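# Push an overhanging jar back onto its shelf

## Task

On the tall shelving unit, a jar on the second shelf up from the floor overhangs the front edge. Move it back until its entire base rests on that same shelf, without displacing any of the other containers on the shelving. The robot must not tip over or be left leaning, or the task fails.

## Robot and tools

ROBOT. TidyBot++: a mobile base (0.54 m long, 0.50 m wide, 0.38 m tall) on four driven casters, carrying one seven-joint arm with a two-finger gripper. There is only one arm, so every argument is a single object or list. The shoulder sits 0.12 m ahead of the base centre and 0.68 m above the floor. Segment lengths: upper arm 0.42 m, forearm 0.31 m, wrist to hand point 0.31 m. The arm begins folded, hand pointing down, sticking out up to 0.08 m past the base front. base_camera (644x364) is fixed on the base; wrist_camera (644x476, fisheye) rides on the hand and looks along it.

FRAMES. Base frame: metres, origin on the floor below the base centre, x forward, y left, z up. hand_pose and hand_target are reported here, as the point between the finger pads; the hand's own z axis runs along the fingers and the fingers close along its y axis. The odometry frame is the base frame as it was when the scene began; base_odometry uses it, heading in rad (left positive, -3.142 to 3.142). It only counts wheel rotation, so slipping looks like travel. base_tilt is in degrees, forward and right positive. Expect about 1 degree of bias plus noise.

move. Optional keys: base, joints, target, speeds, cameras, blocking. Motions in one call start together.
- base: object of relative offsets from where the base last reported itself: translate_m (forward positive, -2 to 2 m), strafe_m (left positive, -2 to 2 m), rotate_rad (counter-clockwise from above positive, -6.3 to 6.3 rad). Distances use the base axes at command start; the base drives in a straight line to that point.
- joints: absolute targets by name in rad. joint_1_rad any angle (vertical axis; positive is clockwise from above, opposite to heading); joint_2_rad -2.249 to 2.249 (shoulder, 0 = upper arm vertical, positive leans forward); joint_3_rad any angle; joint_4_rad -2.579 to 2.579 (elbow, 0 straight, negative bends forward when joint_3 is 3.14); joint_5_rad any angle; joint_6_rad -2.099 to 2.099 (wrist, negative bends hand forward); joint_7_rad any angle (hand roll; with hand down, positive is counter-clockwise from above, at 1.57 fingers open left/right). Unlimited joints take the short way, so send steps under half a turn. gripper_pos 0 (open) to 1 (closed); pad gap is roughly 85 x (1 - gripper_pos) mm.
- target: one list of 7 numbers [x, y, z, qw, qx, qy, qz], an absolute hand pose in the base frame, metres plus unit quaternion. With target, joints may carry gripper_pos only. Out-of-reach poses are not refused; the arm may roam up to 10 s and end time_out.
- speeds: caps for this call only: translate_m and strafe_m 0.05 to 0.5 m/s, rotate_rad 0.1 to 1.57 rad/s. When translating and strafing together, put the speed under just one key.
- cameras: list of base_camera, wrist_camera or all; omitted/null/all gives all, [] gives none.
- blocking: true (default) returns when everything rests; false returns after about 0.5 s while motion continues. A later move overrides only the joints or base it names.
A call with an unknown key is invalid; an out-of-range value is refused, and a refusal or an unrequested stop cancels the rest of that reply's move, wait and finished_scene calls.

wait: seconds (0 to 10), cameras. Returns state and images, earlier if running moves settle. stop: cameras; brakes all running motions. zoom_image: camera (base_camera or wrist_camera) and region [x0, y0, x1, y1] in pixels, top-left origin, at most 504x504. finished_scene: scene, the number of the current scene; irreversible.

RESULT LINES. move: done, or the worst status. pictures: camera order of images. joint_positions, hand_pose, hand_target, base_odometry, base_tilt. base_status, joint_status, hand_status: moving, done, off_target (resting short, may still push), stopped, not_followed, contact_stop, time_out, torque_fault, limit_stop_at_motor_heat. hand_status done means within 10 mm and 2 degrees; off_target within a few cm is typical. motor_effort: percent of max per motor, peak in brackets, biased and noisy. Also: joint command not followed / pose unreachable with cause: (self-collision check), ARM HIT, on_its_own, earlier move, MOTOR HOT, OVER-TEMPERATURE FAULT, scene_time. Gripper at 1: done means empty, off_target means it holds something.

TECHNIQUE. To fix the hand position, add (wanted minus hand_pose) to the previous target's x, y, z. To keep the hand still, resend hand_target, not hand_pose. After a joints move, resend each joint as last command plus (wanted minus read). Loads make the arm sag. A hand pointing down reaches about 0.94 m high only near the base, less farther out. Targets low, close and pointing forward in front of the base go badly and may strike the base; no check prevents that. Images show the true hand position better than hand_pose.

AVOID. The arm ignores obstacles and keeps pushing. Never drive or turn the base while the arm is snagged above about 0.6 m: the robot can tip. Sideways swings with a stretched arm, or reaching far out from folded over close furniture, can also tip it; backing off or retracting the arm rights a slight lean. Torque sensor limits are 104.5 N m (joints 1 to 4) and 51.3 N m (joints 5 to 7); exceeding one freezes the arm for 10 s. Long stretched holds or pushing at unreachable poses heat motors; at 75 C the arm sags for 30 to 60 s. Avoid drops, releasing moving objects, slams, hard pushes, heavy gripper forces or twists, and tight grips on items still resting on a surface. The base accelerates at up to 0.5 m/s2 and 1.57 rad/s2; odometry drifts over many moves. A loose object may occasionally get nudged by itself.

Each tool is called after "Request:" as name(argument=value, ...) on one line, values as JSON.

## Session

Request:
move(joints={"joint_6_rad": 0.5})

Scene clock: 1.97 s.
move: done
base_odometry: x=+0.000 y=+0.000 heading=+0.000
base_tilt: forward=+0.9 right=-1.1
base_status: not commanded
joint_positions: joint_1_rad=+0.050 joint_2_rad=-0.386 joint_3_rad=+3.132 joint_4_rad=-2.526 joint_5_rad=+0.001 joint_6_rad=+0.430 joint_7_rad=+1.592 gripper_pos=+0.000
joint_status: all done
motor_effort: joint_1_rad=+0(1) joint_2_rad=-4(4) joint_3_rad=+0(0) joint_4_rad=+19(19) joint_5_rad=+1(1) joint_6_rad=+10(11) joint_7_rad=+0(1)
hand_pose: x=+0.5333 y=-0.0147 z=+0.8587 quat_wxyz=(+0.022, +0.755, -0.006, +0.656) (m; base frame)
hand_target: x=+0.5344 y=-0.0147 z=+0.8769 quat_wxyz=(+0.023, +0.733, -0.005, +0.679) (m; base frame)
hand_status: not commanded
pictures: base_camera, wrist_camera
camera_calibration:
wrist_camera: T_world_to_cam=[[-0.0269121, -0.999636, 0.00190449, 0.00426602], [-0.184575, 0.00309666, -0.982814, 0.989878], [0.98245, -0.0268011, -0.184591, -0.23644], [0, 0, 0, 1]] pos_world=[0.415112, -0.0051377, 0.929213]

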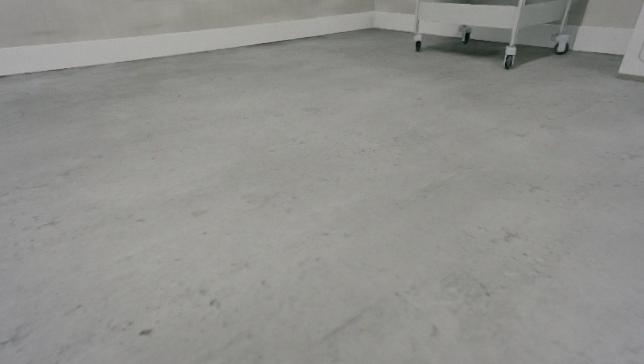

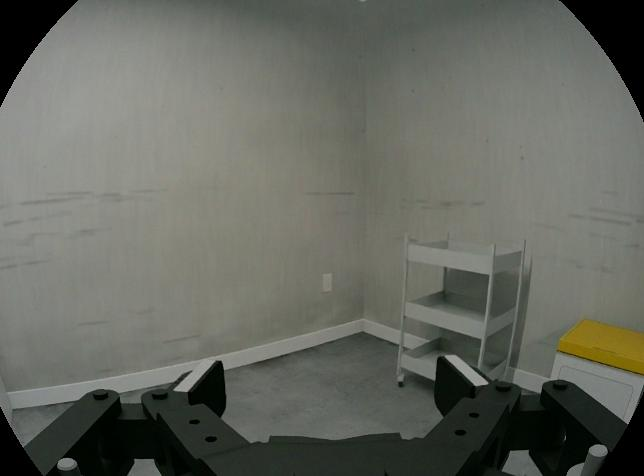

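Request:
move(base={"rotate_rad": 1.0}, joints={"joint_6_rad": 0.3})

Scene clock: 34.77 s.
move: done
base_odometry: x=+0.000 y=+0.000 heading=+1.000
base_tilt: forward=+0.8 right=-1.1
base_status: done
joint_positions: joint_1_rad=+0.050 joint_2_rad=-0.386 joint_3_rad=+3.132 joint_4_rad=-2.528 joint_5_rad=+0.001 joint_6_rad=+0.305 joint_7_rad=+1.592 gripper_pos=+0.000
joint_status: all done
motor_effort: joint_1_rad=+1(2) joint_2_rad=-3(5) joint_3_rad=+0(1) joint_4_rad=+19(21) joint_5_rad=+1(2) joint_6_rad=+10(11) joint_7_rad=+1(1)
hand_pose: x=+0.5251 y=-0.0146 z=+0.8198 quat_wxyz=(+0.021, +0.795, -0.006, +0.607) (m; base frame)
hand_target: x=+0.5235 y=-0.0146 z=+0.8157 quat_wxyz=(+0.020, +0.798, -0.006, +0.603) (m; base frame)
hand_status: not commanded
pictures: base_camera, wrist_camera
camera_calibration:
wrist_camera: T_world_to_cam=[[-0.0273655, -0.999625, 0.000256287, 0.00585713], [-0.307012, 0.00816069, -0.951671, 0.988917], [0.951312, -0.0261216, -0.307121, -0.118766], [0, 0, 0, 1]] pos_world=[0.416753, -0.00531767, 0.904646]

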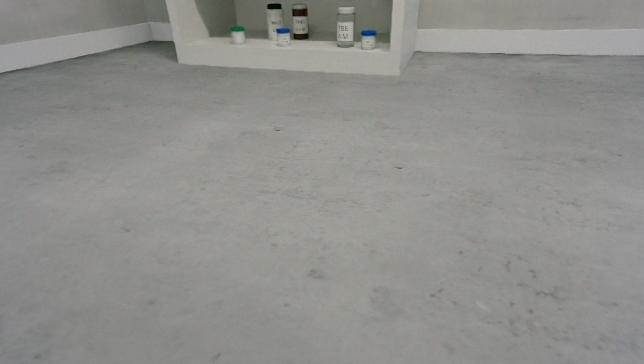

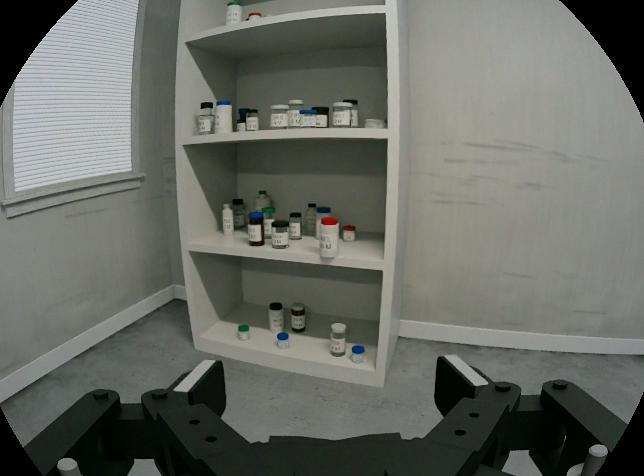

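Request:
zoom_image(camera="wrist_camera", region=[180, 170, 400, 280])

Request:
zoom_image(camera="wrist_camera", region=[270, 190, 380, 280])

Request:
zoom_image(camera="base_camera", region=[150, 0, 440, 90])

Scaled by 2.291.

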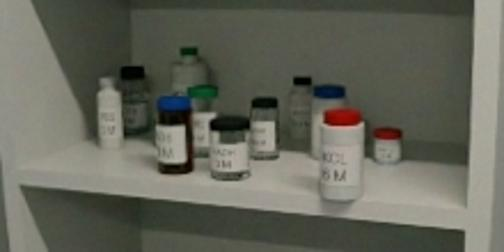

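Scaled by 4.582.

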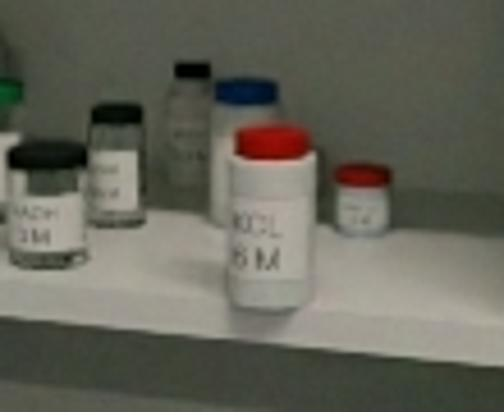

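Scaled by 1.738.

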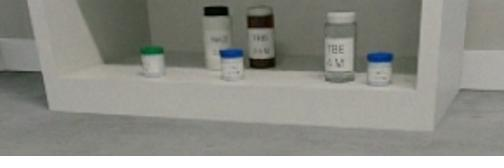

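Request:
move(base={"translate_m": 0.585, "strafe_m": 0.37, "rotate_rad": -0.395}, joints={"joint_1_rad": -0.01, "joint_2_rad": 1.0, "joint_4_rad": -1.61, "joint_6_rad": 0.83, "gripper_pos": 0.55}, blocking=false, cameras=[])

Request:
wait(seconds=3.5, cameras=[])

Request:
stop()

Request:
zoom_image(camera="wrist_camera", region=[200, 120, 450, 320])

Scene clock: 190.90 s.
move: moving
base_odometry: x=+0.000 y=+0.045 heading=+0.859
base_tilt: forward=+0.8 right=-1.0
base_status: translate_m moving; strafe_m moving; rotate_rad moving
joint_positions: joint_1_rad=+0.050 joint_2_rad=-0.296 joint_3_rad=+3.132 joint_4_rad=-2.458 joint_5_rad=+0.001 joint_6_rad=+0.307 joint_7_rad=+1.592 gripper_pos=+0.540
joint_status: joint_1_rad moving; joint_2_rad moving; joint_4_rad moving; joint_6_rad moving; gripper_pos moving
motor_effort: joint_1_rad=+2(2) joint_2_rad=-3(4) joint_3_rad=+1(1) joint_4_rad=+19(20) joint_5_rad=+1(1) joint_6_rad=+10(11) joint_7_rad=+1(1)
hand_pose: x=+0.5556 y=-0.0158 z=+0.8213 quat_wxyz=(+0.020, +0.800, -0.006, +0.599) (m; base frame)
hand_target: x=+0.5694 y=-0.0138 z=+0.8236 quat_wxyz=(+0.018, +0.796, -0.004, +0.606) (m; base frame)
hand_status: not commanded
pictures: none
No camera images: "cameras" was empty.

Scene clock: 193.33 s.
earlier move: done
base_odometry: x=+0.005 y=+0.692 heading=+0.605
base_tilt: forward=+0.8 right=-1.1
base_status: done
joint_positions: joint_1_rad=+0.001 joint_2_rad=+0.980 joint_3_rad=+3.132 joint_4_rad=-1.618 joint_5_rad=+0.001 joint_6_rad=+0.757 joint_7_rad=+1.592 gripper_pos=+0.550
joint_status: all done
motor_effort: joint_1_rad=+0(4) joint_2_rad=-44(47) joint_3_rad=-1(2) joint_4_rad=+14(20) joint_5_rad=+1(2) joint_6_rad=+10(11) joint_7_rad=+0(1)
hand_pose: x=+0.9311 y=+0.0056 z=+0.5647 quat_wxyz=(+0.002, +0.796, +0.008, +0.606) (m; base frame)
hand_target: x=+0.9367 y=+0.0150 z=+0.5737 quat_wxyz=(-0.001, +0.777, +0.012, +0.629) (m; base frame)
hand_status: not commanded
wait: 2.43 of 3.5 s (the move ended)
pictures: none
No camera images: "cameras" was empty.

Scene clock: 193.33 s.
stop: no move was running
base_odometry: x=+0.005 y=+0.692 heading=+0.605
base_tilt: forward=+0.8 right=-1.1
base_status: done
joint_positions: joint_1_rad=+0.001 joint_2_rad=+0.980 joint_3_rad=+3.132 joint_4_rad=-1.618 joint_5_rad=+0.001 joint_6_rad=+0.757 joint_7_rad=+1.592 gripper_pos=+0.550
joint_status: all done
motor_effort: joint_1_rad=+0(4) joint_2_rad=-44(47) joint_3_rad=-1(2) joint_4_rad=+14(20) joint_5_rad=+1(2) joint_6_rad=+10(11) joint_7_rad=+0(1)
hand_pose: x=+0.9311 y=+0.0056 z=+0.5647 quat_wxyz=(+0.002, +0.796, +0.008, +0.606) (m; base frame)
hand_target: x=+0.9367 y=+0.0150 z=+0.5737 quat_wxyz=(-0.001, +0.777, +0.012, +0.629) (m; base frame)
hand_status: not commanded
pictures: base_camera, wrist_camera
camera_calibration:
wrist_camera: T_world_to_cam=[[0.0175419, -0.999778, -0.0116908, 0.00214538], [-0.309724, 0.00568382, -0.95081, 0.872745], [0.950665, 0.0202999, -0.309555, -0.581093], [0, 0, 0, 1]] pos_world=[0.822697, 0.0089805, 0.649959]

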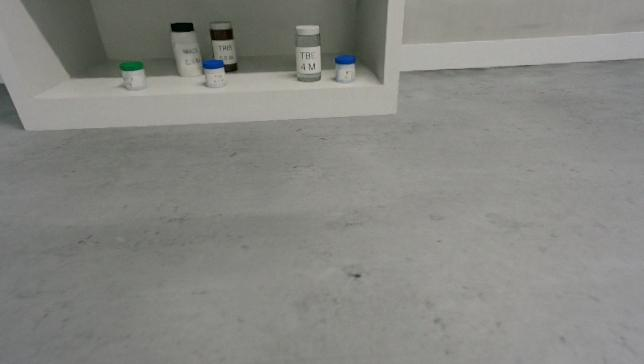

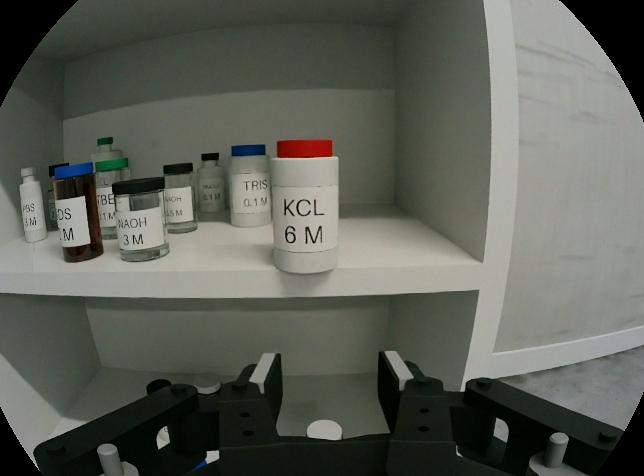

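Scaled by 2.016.

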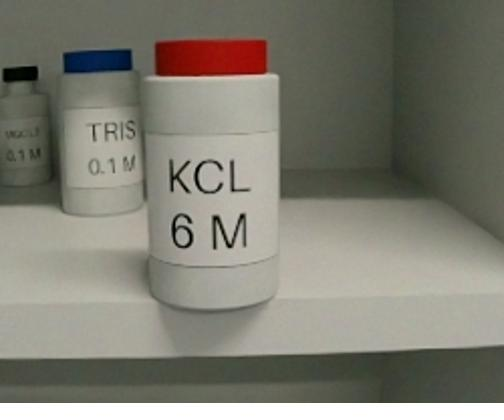

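Request:
zoom_image(camera="wrist_camera", region=[250, 220, 360, 310])

Request:
zoom_image(camera="wrist_camera", region=[250, 120, 360, 210])

Request:
zoom_image(camera="base_camera", region=[0, 80, 100, 150])

Request:
zoom_image(camera="base_camera", region=[340, 70, 440, 140])

Request:
zoom_image(camera="wrist_camera", region=[240, 330, 420, 440])

Scaled by 4.582.

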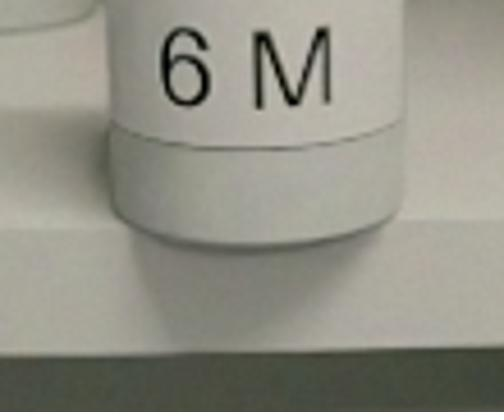

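Scaled by 4.582.

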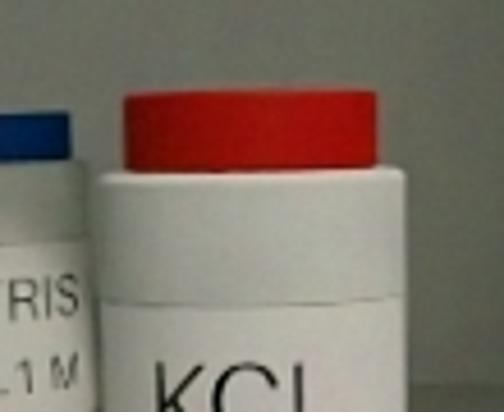

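Scaled by 5.040.

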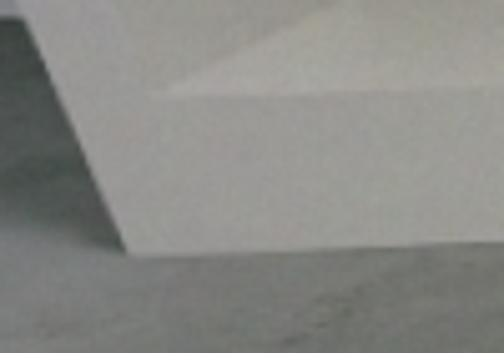

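Scaled by 5.040.

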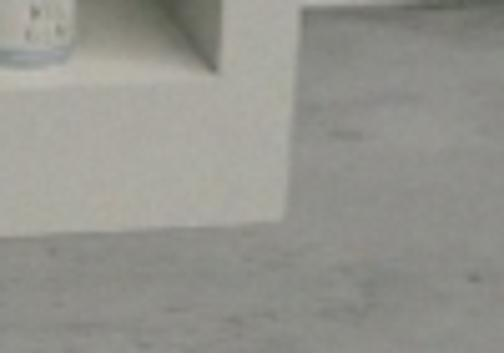

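Scaled by 2.800.

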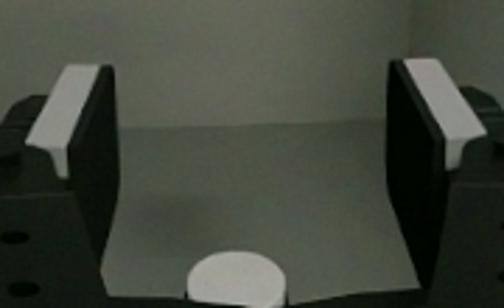

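Request:
move(base={"translate_m": 0.195, "strafe_m": -0.009, "rotate_rad": 0.031}, speeds={"translate_m": 0.25}, joints={"joint_2_rad": 1.02}, blocking=false, cameras=[])

Request:
wait(seconds=2, cameras=[])

Request:
stop()

Request:
zoom_image(camera="wrist_camera", region=[240, 240, 420, 420])

Request:
zoom_image(camera="wrist_camera", region=[270, 340, 390, 440])

Scene clock: 315.53 s.
move: moving
base_odometry: x=+0.068 y=+0.732 heading=+0.636
base_tilt: forward=+0.8 right=-1.0
base_status: translate_m moving; strafe_m moving; rotate_rad moving
joint_positions: joint_1_rad=-0.014 joint_2_rad=+0.993 joint_3_rad=+3.131 joint_4_rad=-1.618 joint_5_rad=+0.001 joint_6_rad=+0.759 joint_7_rad=+1.592 gripper_pos=+0.550
joint_status: joint_2_rad moving
motor_effort: joint_1_rad=+0(5) joint_2_rad=-46(46) joint_3_rad=-2(4) joint_4_rad=+13(15) joint_5_rad=+1(1) joint_6_rad=+10(10) joint_7_rad=+1(1)
hand_pose: x=+0.9294 y=+0.0192 z=+0.5543 quat_wxyz=(-0.003, +0.799, +0.015, +0.601) (m; base frame)
hand_target: x=+0.9344 y=+0.0150 z=+0.5573 quat_wxyz=(-0.001, +0.783, +0.012, +0.622) (m; base frame)
hand_status: not commanded
pictures: none
No camera images: "cameras" was empty.

Scene clock: 316.60 s.
earlier move: done
base_odometry: x=+0.171 y=+0.796 heading=+0.636
base_tilt: forward=+0.8 right=-1.1
base_status: done
joint_positions: joint_1_rad=-0.014 joint_2_rad=+0.995 joint_3_rad=+3.131 joint_4_rad=-1.612 joint_5_rad=+0.001 joint_6_rad=+0.761 joint_7_rad=+1.592 gripper_pos=+0.550
joint_status: all done
motor_effort: joint_1_rad=+1(5) joint_2_rad=-44(46) joint_3_rad=-1(4) joint_4_rad=+13(15) joint_5_rad=+1(2) joint_6_rad=+10(10) joint_7_rad=+0(1)
hand_pose: x=+0.9314 y=+0.0191 z=+0.5560 quat_wxyz=(-0.003, +0.797, +0.014, +0.603) (m; base frame)
hand_target: x=+0.9344 y=+0.0150 z=+0.5573 quat_wxyz=(-0.001, +0.783, +0.012, +0.622) (m; base frame)
hand_status: not commanded
wait: 1.07 of 2 s (the move ended)
pictures: none
No camera images: "cameras" was empty.

Scene clock: 316.60 s.
stop: no move was running
base_odometry: x=+0.171 y=+0.796 heading=+0.636
base_tilt: forward=+0.8 right=-1.1
base_status: done
joint_positions: joint_1_rad=-0.014 joint_2_rad=+0.995 joint_3_rad=+3.131 joint_4_rad=-1.612 joint_5_rad=+0.001 joint_6_rad=+0.761 joint_7_rad=+1.592 gripper_pos=+0.550
joint_status: all done
motor_effort: joint_1_rad=+1(5) joint_2_rad=-44(46) joint_3_rad=-1(4) joint_4_rad=+13(15) joint_5_rad=+1(2) joint_6_rad=+10(10) joint_7_rad=+0(1)
hand_pose: x=+0.9314 y=+0.0191 z=+0.5560 quat_wxyz=(-0.003, +0.797, +0.014, +0.603) (m; base frame)
hand_target: x=+0.9344 y=+0.0150 z=+0.5573 quat_wxyz=(-0.001, +0.783, +0.012, +0.622) (m; base frame)
hand_status: not commanded
pictures: base_camera, wrist_camera
camera_calibration:
wrist_camera: T_world_to_cam=[[0.0339199, -0.999341, -0.0129168, 0.000999238], [-0.315449, 0.00155833, -0.948941, 0.868806], [0.948336, 0.0362626, -0.315189, -0.579357], [0, 0, 0, 1]] pos_world=[0.823455, 0.0206537, 0.641852]

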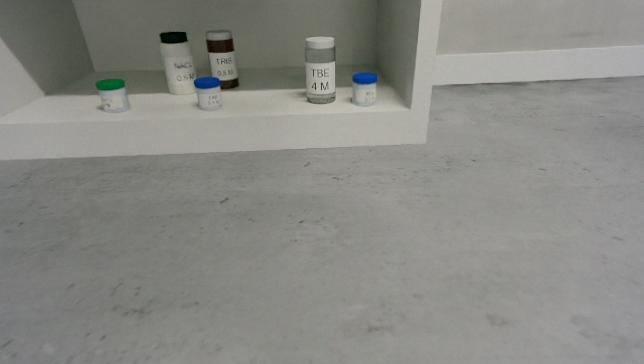

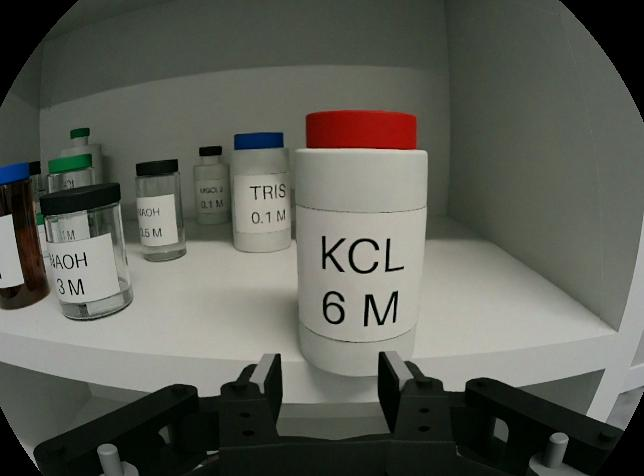

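Scaled by 2.800.

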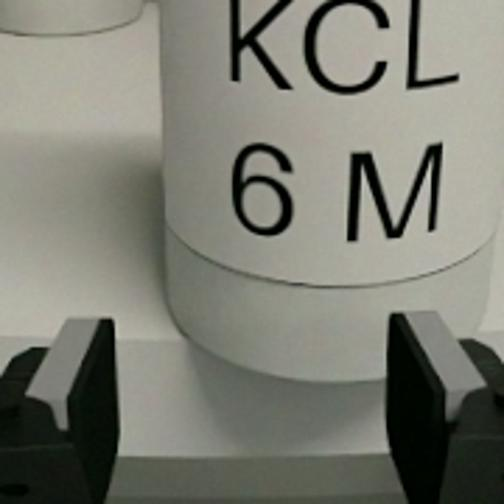

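Scaled by 4.200.

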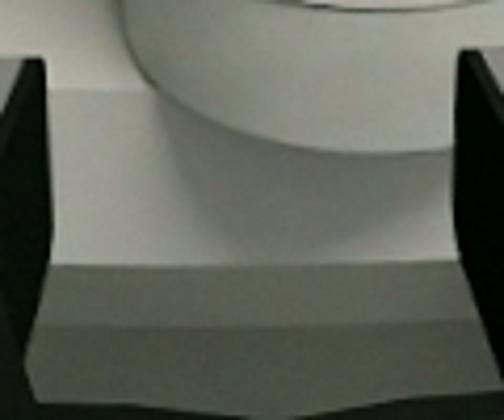

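Request:
move()

Request:
zoom_image(camera="wrist_camera", region=[200, 200, 500, 440])

Scene clock: 352.77 s.
base_odometry: x=+0.171 y=+0.796 heading=+0.636
base_tilt: forward=+0.8 right=-1.1
base_status: done
joint_positions: joint_1_rad=-0.014 joint_2_rad=+0.995 joint_3_rad=+3.131 joint_4_rad=-1.612 joint_5_rad=+0.001 joint_6_rad=+0.761 joint_7_rad=+1.592 gripper_pos=+0.550
joint_status: all done
motor_effort: joint_1_rad=+1(5) joint_2_rad=-45(46) joint_3_rad=-1(4) joint_4_rad=+13(15) joint_5_rad=+1(2) joint_6_rad=+10(10) joint_7_rad=+0(1)
hand_pose: x=+0.9314 y=+0.0191 z=+0.5560 quat_wxyz=(-0.003, +0.797, +0.014, +0.603) (m; base frame)
hand_target: x=+0.9344 y=+0.0150 z=+0.5573 quat_wxyz=(-0.001, +0.783, +0.012, +0.622) (m; base frame)
hand_status: not commanded
pictures: base_camera, wrist_camera
camera_calibration:
wrist_camera: T_world_to_cam=[[0.0339199, -0.999341, -0.0129168, 0.000999238], [-0.315449, 0.00155833, -0.948941, 0.868806], [0.948336, 0.0362626, -0.315189, -0.579357], [0, 0, 0, 1]] pos_world=[0.823455, 0.0206537, 0.641852]

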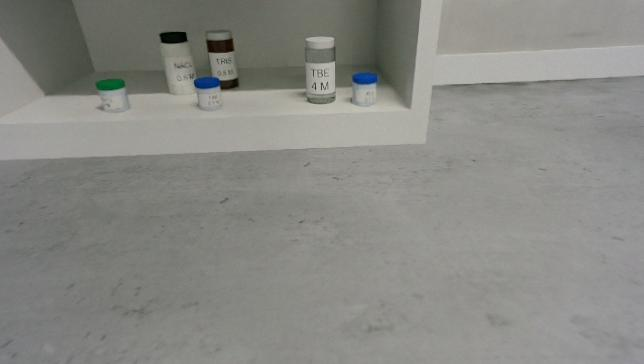

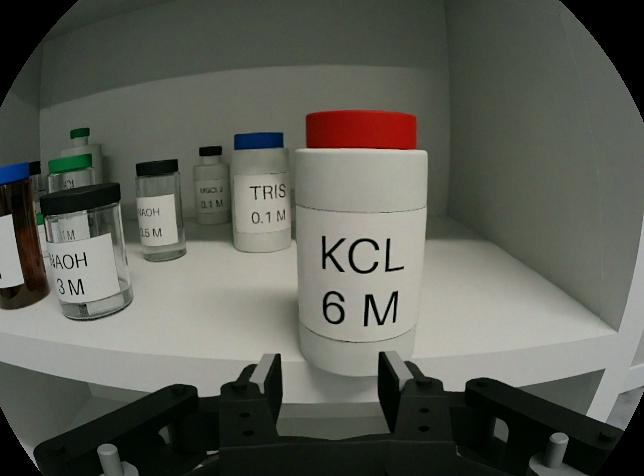

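Scaled by 1.680.

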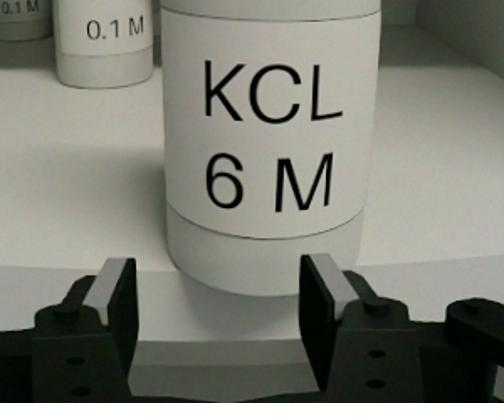

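Request:
move(base={"strafe_m": -0.016}, speeds={"strafe_m": 0.1}, blocking=false, cameras=[])

Request:
wait(seconds=1.5, cameras=[])

Request:
stop(cameras=["all"])

Request:
zoom_image(camera="wrist_camera", region=[200, 200, 500, 440])

Scene clock: 372.33 s.
move: moving
base_odometry: x=+0.180 y=+0.783 heading=+0.636
base_tilt: forward=+0.8 right=-1.0
base_status: strafe_m moving
joint_positions: joint_1_rad=-0.008 joint_2_rad=+0.995 joint_3_rad=+3.131 joint_4_rad=-1.612 joint_5_rad=+0.001 joint_6_rad=+0.761 joint_7_rad=+1.592 gripper_pos=+0.550
joint_status: not commanded
motor_effort: joint_1_rad=+1(5) joint_2_rad=-44(45) joint_3_rad=-1(3) joint_4_rad=+13(14) joint_5_rad=+1(2) joint_6_rad=+10(11) joint_7_rad=+0(1)
hand_pose: x=+0.9315 y=+0.0139 z=+0.5559 quat_wxyz=(-0.001, +0.797, +0.012, +0.603) (m; base frame)
hand_target: x=+0.9344 y=+0.0150 z=+0.5573 quat_wxyz=(-0.001, +0.783, +0.012, +0.622) (m; base frame)
hand_status: not commanded
pictures: none
No camera images: "cameras" was empty.

Scene clock: 372.50 s.
earlier move: done
base_odometry: x=+0.180 y=+0.783 heading=+0.636
base_tilt: forward=+0.8 right=-1.0
base_status: done
joint_positions: joint_1_rad=-0.008 joint_2_rad=+0.995 joint_3_rad=+3.131 joint_4_rad=-1.612 joint_5_rad=+0.001 joint_6_rad=+0.761 joint_7_rad=+1.592 gripper_pos=+0.550
joint_status: not commanded
motor_effort: joint_1_rad=+1(5) joint_2_rad=-44(45) joint_3_rad=-1(3) joint_4_rad=+13(14) joint_5_rad=+2(2) joint_6_rad=+10(11) joint_7_rad=+0(1)
hand_pose: x=+0.9315 y=+0.0139 z=+0.5559 quat_wxyz=(-0.001, +0.797, +0.012, +0.603) (m; base frame)
hand_target: x=+0.9344 y=+0.0150 z=+0.5573 quat_wxyz=(-0.001, +0.783, +0.012, +0.622) (m; base frame)
hand_status: not commanded
wait: 0.17 of 1.5 s (the move ended)
pictures: none
No camera images: "cameras" was empty.

Scene clock: 372.50 s.
stop: no move was running
base_odometry: x=+0.180 y=+0.783 heading=+0.636
base_tilt: forward=+0.8 right=-1.0
base_status: done
joint_positions: joint_1_rad=-0.008 joint_2_rad=+0.995 joint_3_rad=+3.131 joint_4_rad=-1.612 joint_5_rad=+0.001 joint_6_rad=+0.761 joint_7_rad=+1.592 gripper_pos=+0.550
joint_status: not commanded
motor_effort: joint_1_rad=+1(5) joint_2_rad=-44(45) joint_3_rad=-1(3) joint_4_rad=+13(14) joint_5_rad=+2(2) joint_6_rad=+10(11) joint_7_rad=+0(1)
hand_pose: x=+0.9315 y=+0.0139 z=+0.5559 quat_wxyz=(-0.001, +0.797, +0.012, +0.603) (m; base frame)
hand_target: x=+0.9344 y=+0.0150 z=+0.5573 quat_wxyz=(-0.001, +0.783, +0.012, +0.622) (m; base frame)
hand_status: not commanded
pictures: base_camera, wrist_camera
camera_calibration:
wrist_camera: T_world_to_cam=[[0.0274858, -0.999539, -0.0129187, 0.00176598], [-0.315484, 0.00358922, -0.948924, 0.868737], [0.948533, 0.0301576, -0.31524, -0.57936], [0, 0, 0, 1]] pos_world=[0.823566, 0.0161192, 0.641751]

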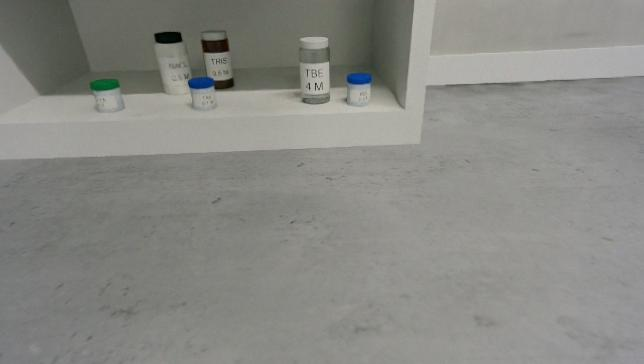

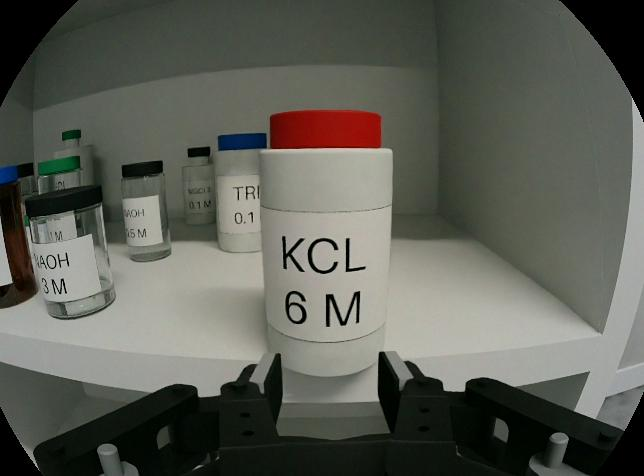

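Scaled by 1.680.

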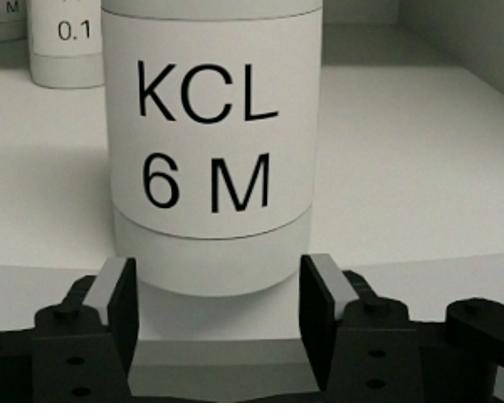

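Request:
move(base={"translate_m": 0.045}, speeds={"translate_m": 0.1}, blocking=false, cameras=[])

Request:
wait(seconds=1.5, cameras=[])

Request:
stop(cameras=["wrist_camera"])

Request:
zoom_image(camera="wrist_camera", region=[200, 200, 500, 440])

Scene clock: 415.50 s.
move: moving
base_odometry: x=+0.214 y=+0.808 heading=+0.636
base_tilt: forward=+0.8 right=-1.0
base_status: translate_m moving
joint_positions: joint_1_rad=-0.008 joint_2_rad=+0.996 joint_3_rad=+3.131 joint_4_rad=-1.612 joint_5_rad=+0.001 joint_6_rad=+0.761 joint_7_rad=+1.592 gripper_pos=+0.550
joint_status: not commanded
motor_effort: joint_1_rad=+1(2) joint_2_rad=-45(46) joint_3_rad=-1(2) joint_4_rad=+12(15) joint_5_rad=+1(2) joint_6_rad=+10(10) joint_7_rad=+1(1)
hand_pose: x=+0.9315 y=+0.0139 z=+0.5556 quat_wxyz=(-0.001, +0.797, +0.012, +0.603) (m; base frame)
hand_target: x=+0.9344 y=+0.0150 z=+0.5573 quat_wxyz=(-0.001, +0.783, +0.012, +0.622) (m; base frame)
hand_status: not commanded
pictures: none
No camera images: "cameras" was empty.

Scene clock: 415.97 s.
earlier move: done
base_odometry: x=+0.217 y=+0.810 heading=+0.636
base_tilt: forward=+0.8 right=-1.0
base_status: done
joint_positions: joint_1_rad=-0.008 joint_2_rad=+0.996 joint_3_rad=+3.131 joint_4_rad=-1.611 joint_5_rad=+0.001 joint_6_rad=+0.762 joint_7_rad=+1.592 gripper_pos=+0.550
joint_status: not commanded
motor_effort: joint_1_rad=+1(2) joint_2_rad=-45(46) joint_3_rad=-1(2) joint_4_rad=+13(15) joint_5_rad=+1(2) joint_6_rad=+10(11) joint_7_rad=+0(1)
hand_pose: x=+0.9317 y=+0.0139 z=+0.5555 quat_wxyz=(-0.001, +0.797, +0.012, +0.604) (m; base frame)
hand_target: x=+0.9344 y=+0.0150 z=+0.5573 quat_wxyz=(-0.001, +0.783, +0.012, +0.622) (m; base frame)
hand_status: not commanded
wait: 0.47 of 1.5 s (the move ended)
pictures: none
No camera images: "cameras" was empty.

Scene clock: 415.97 s.
stop: no move was running
base_odometry: x=+0.217 y=+0.810 heading=+0.636
base_tilt: forward=+0.8 right=-1.0
base_status: done
joint_positions: joint_1_rad=-0.008 joint_2_rad=+0.996 joint_3_rad=+3.131 joint_4_rad=-1.611 joint_5_rad=+0.001 joint_6_rad=+0.762 joint_7_rad=+1.592 gripper_pos=+0.550
joint_status: not commanded
motor_effort: joint_1_rad=+1(2) joint_2_rad=-45(46) joint_3_rad=-1(2) joint_4_rad=+13(15) joint_5_rad=+1(2) joint_6_rad=+10(11) joint_7_rad=+0(1)
hand_pose: x=+0.9317 y=+0.0139 z=+0.5555 quat_wxyz=(-0.001, +0.797, +0.012, +0.604) (m; base frame)
hand_target: x=+0.9344 y=+0.0150 z=+0.5573 quat_wxyz=(-0.001, +0.783, +0.012, +0.622) (m; base frame)
hand_status: not commanded
pictures: wrist_camera
camera_calibration:
wrist_camera: T_world_to_cam=[[0.0274776, -0.999539, -0.0129233, 0.00176608], [-0.315391, 0.00359914, -0.948955, 0.868394], [0.948564, 0.0301509, -0.315147, -0.579716], [0, 0, 0, 1]] pos_world=[0.823733, 0.0161188, 0.641395]

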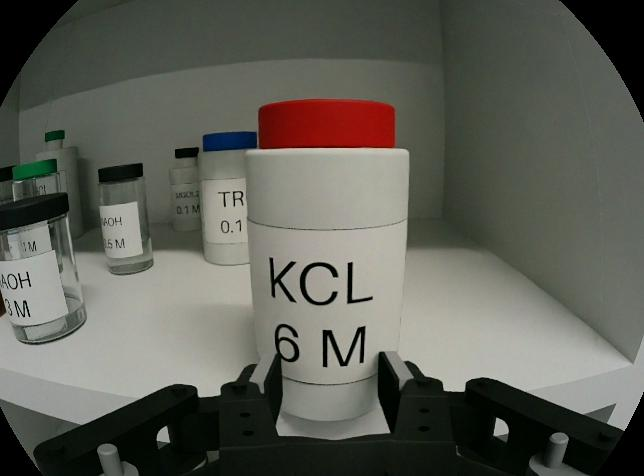

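Scaled by 1.680.

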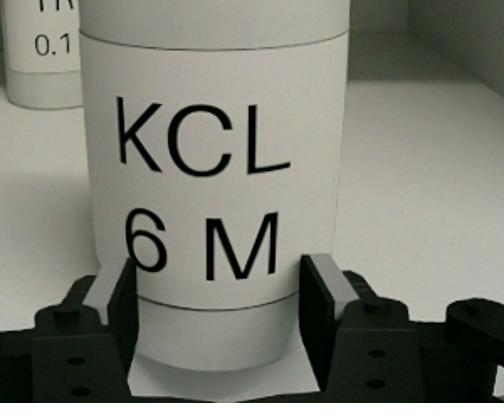

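Request:
move(base={"translate_m": 0.024}, speeds={"translate_m": 0.1}, blocking=false, cameras=[])

Request:
wait(seconds=1.5, cameras=[])

Request:
stop(cameras=["wrist_camera"])

Request:
zoom_image(camera="wrist_camera", region=[200, 200, 500, 440])

Scene clock: 433.03 s.
move: moving
base_odometry: x=+0.236 y=+0.824 heading=+0.636
base_tilt: forward=+0.8 right=-1.1
base_status: translate_m moving
joint_positions: joint_1_rad=-0.008 joint_2_rad=+0.998 joint_3_rad=+3.131 joint_4_rad=-1.607 joint_5_rad=+0.001 joint_6_rad=+0.762 joint_7_rad=+1.592 gripper_pos=+0.550
joint_status: not commanded
motor_effort: joint_1_rad=+1(1) joint_2_rad=-45(46) joint_3_rad=-1(2) joint_4_rad=+14(15) joint_5_rad=+1(1) joint_6_rad=+10(10) joint_7_rad=+0(1)
hand_pose: x=+0.9331 y=+0.0139 z=+0.5564 quat_wxyz=(-0.001, +0.796, +0.012, +0.605) (m; base frame)
hand_target: x=+0.9344 y=+0.0150 z=+0.5573 quat_wxyz=(-0.001, +0.783, +0.012, +0.622) (m; base frame)
hand_status: not commanded
pictures: none
No camera images: "cameras" was empty.

Scene clock: 433.30 s.
earlier move: done
base_odometry: x=+0.236 y=+0.824 heading=+0.636
base_tilt: forward=+0.8 right=-1.1
base_status: done
joint_positions: joint_1_rad=-0.008 joint_2_rad=+0.998 joint_3_rad=+3.131 joint_4_rad=-1.607 joint_5_rad=+0.001 joint_6_rad=+0.762 joint_7_rad=+1.592 gripper_pos=+0.550
joint_status: not commanded
motor_effort: joint_1_rad=+1(1) joint_2_rad=-45(46) joint_3_rad=-1(2) joint_4_rad=+14(15) joint_5_rad=+0(2) joint_6_rad=+10(10) joint_7_rad=+0(1)
hand_pose: x=+0.9331 y=+0.0139 z=+0.5564 quat_wxyz=(-0.001, +0.796, +0.012, +0.605) (m; base frame)
hand_target: x=+0.9344 y=+0.0150 z=+0.5573 quat_wxyz=(-0.001, +0.783, +0.012, +0.622) (m; base frame)
hand_status: not commanded
wait: 0.27 of 1.5 s (the move ended)
pictures: none
No camera images: "cameras" was empty.

Scene clock: 433.30 s.
stop: no move was running
base_odometry: x=+0.236 y=+0.824 heading=+0.636
base_tilt: forward=+0.8 right=-1.1
base_status: done
joint_positions: joint_1_rad=-0.008 joint_2_rad=+0.998 joint_3_rad=+3.131 joint_4_rad=-1.607 joint_5_rad=+0.001 joint_6_rad=+0.762 joint_7_rad=+1.592 gripper_pos=+0.550
joint_status: not commanded
motor_effort: joint_1_rad=+1(1) joint_2_rad=-45(46) joint_3_rad=-1(2) joint_4_rad=+14(15) joint_5_rad=+0(2) joint_6_rad=+10(10) joint_7_rad=+0(1)
hand_pose: x=+0.9331 y=+0.0139 z=+0.5564 quat_wxyz=(-0.001, +0.796, +0.012, +0.605) (m; base frame)
hand_target: x=+0.9344 y=+0.0150 z=+0.5573 quat_wxyz=(-0.001, +0.783, +0.012, +0.622) (m; base frame)
hand_status: not commanded
pictures: wrist_camera
camera_calibration:
wrist_camera: T_world_to_cam=[[0.0274771, -0.999539, -0.0128886, 0.00172235], [-0.312398, 0.00366135, -0.949944, 0.867444], [0.949554, 0.0301281, -0.312153, -0.58333], [0, 0, 0, 1]] pos_world=[0.824843, 0.0161202, 0.641957]

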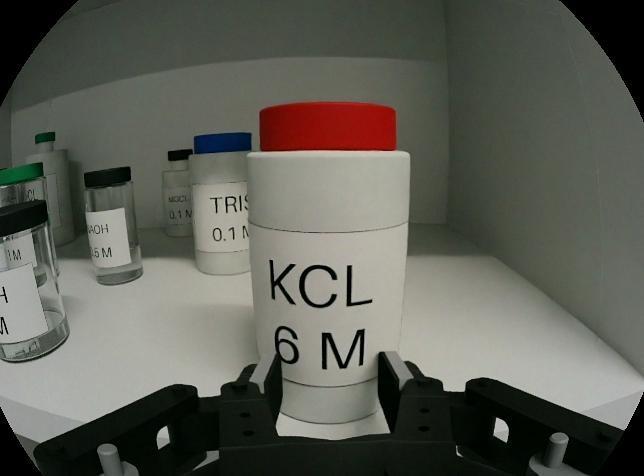

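Scaled by 1.680.

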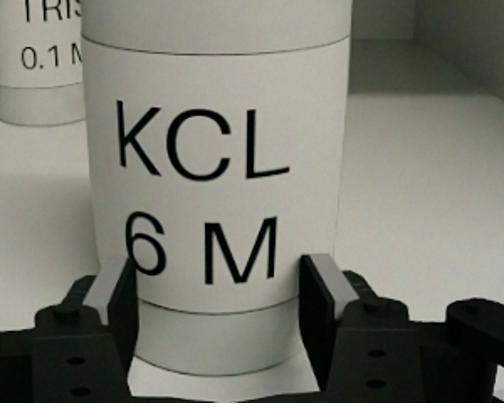

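Request:
move(base={"translate_m": -0.16}, speeds={"translate_m": 0.3}, blocking=false, cameras=[])

Request:
wait(seconds=3, cameras=[])

Request:
stop(cameras=["all"])

Request:
zoom_image(camera="wrist_camera", region=[200, 200, 500, 440])

Request:
zoom_image(camera="wrist_camera", region=[240, 280, 400, 400])

Scene clock: 449.90 s.
move: moving
base_odometry: x=+0.174 y=+0.779 heading=+0.636
base_tilt: forward=+0.8 right=-1.1
base_status: translate_m moving
joint_positions: joint_1_rad=-0.008 joint_2_rad=+0.998 joint_3_rad=+3.131 joint_4_rad=-1.606 joint_5_rad=+0.001 joint_6_rad=+0.762 joint_7_rad=+1.592 gripper_pos=+0.550
joint_status: not commanded
motor_effort: joint_1_rad=+0(2) joint_2_rad=-43(46) joint_3_rad=-2(3) joint_4_rad=+14(14) joint_5_rad=+1(2) joint_6_rad=+10(10) joint_7_rad=+1(1)
hand_pose: x=+0.9332 y=+0.0139 z=+0.5564 quat_wxyz=(-0.001, +0.796, +0.012, +0.605) (m; base frame)
hand_target: x=+0.9344 y=+0.0150 z=+0.5573 quat_wxyz=(-0.001, +0.783, +0.012, +0.622) (m; base frame)
hand_status: not commanded
pictures: none
No camera images: "cameras" was empty.

Scene clock: 450.80 s.
earlier move: done
base_odometry: x=+0.108 y=+0.729 heading=+0.636
base_tilt: forward=+0.9 right=-1.1
base_status: done
joint_positions: joint_1_rad=-0.008 joint_2_rad=+0.998 joint_3_rad=+3.131 joint_4_rad=-1.606 joint_5_rad=+0.001 joint_6_rad=+0.762 joint_7_rad=+1.592 gripper_pos=+0.550
joint_status: not commanded
motor_effort: joint_1_rad=+1(4) joint_2_rad=-45(46) joint_3_rad=-1(3) joint_4_rad=+13(15) joint_5_rad=+1(2) joint_6_rad=+10(10) joint_7_rad=+0(1)
hand_pose: x=+0.9331 y=+0.0142 z=+0.5562 quat_wxyz=(-0.001, +0.796, +0.012, +0.605) (m; base frame)
hand_target: x=+0.9344 y=+0.0150 z=+0.5573 quat_wxyz=(-0.001, +0.783, +0.012, +0.622) (m; base frame)
hand_status: not commanded
wait: 0.90 of 3 s (the move ended)
pictures: none
No camera images: "cameras" was empty.

Scene clock: 450.80 s.
stop: no move was running
base_odometry: x=+0.108 y=+0.729 heading=+0.636
base_tilt: forward=+0.9 right=-1.1
base_status: done
joint_positions: joint_1_rad=-0.008 joint_2_rad=+0.998 joint_3_rad=+3.131 joint_4_rad=-1.606 joint_5_rad=+0.001 joint_6_rad=+0.762 joint_7_rad=+1.592 gripper_pos=+0.550
joint_status: not commanded
motor_effort: joint_1_rad=+1(4) joint_2_rad=-45(46) joint_3_rad=-1(3) joint_4_rad=+13(15) joint_5_rad=+1(2) joint_6_rad=+10(10) joint_7_rad=+0(1)
hand_pose: x=+0.9331 y=+0.0142 z=+0.5562 quat_wxyz=(-0.001, +0.796, +0.012, +0.605) (m; base frame)
hand_target: x=+0.9344 y=+0.0150 z=+0.5573 quat_wxyz=(-0.001, +0.783, +0.012, +0.622) (m; base frame)
hand_status: not commanded
pictures: base_camera, wrist_camera
camera_calibration:
wrist_camera: T_world_to_cam=[[0.0277955, -0.999531, -0.0128896, 0.00168261], [-0.312156, 0.0035706, -0.950024, 0.867078], [0.949624, 0.03043, -0.31191, -0.583683], [0, 0, 0, 1]] pos_world=[0.824897, 0.0163473, 0.641711]

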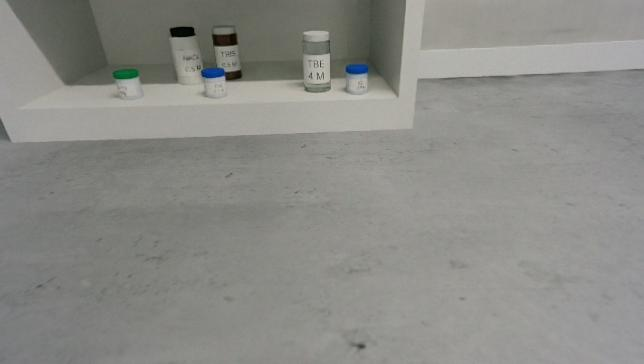

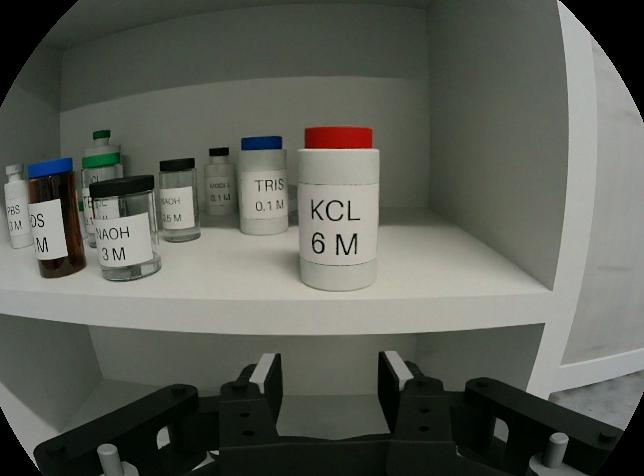

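Scaled by 1.680.

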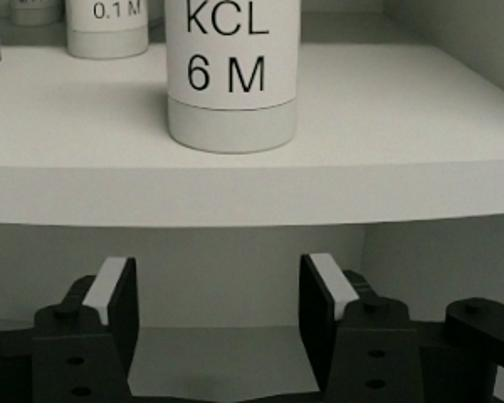

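Scaled by 3.150.

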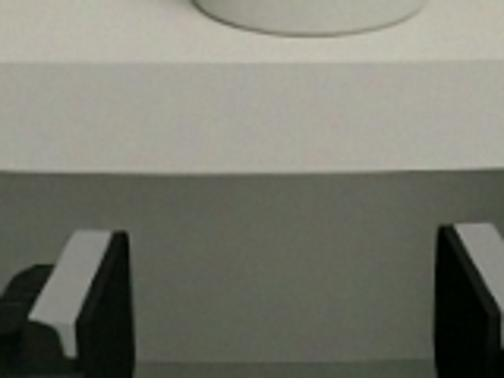

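Request:
finished_scene(scene=2)

The scene is finished: the task was done.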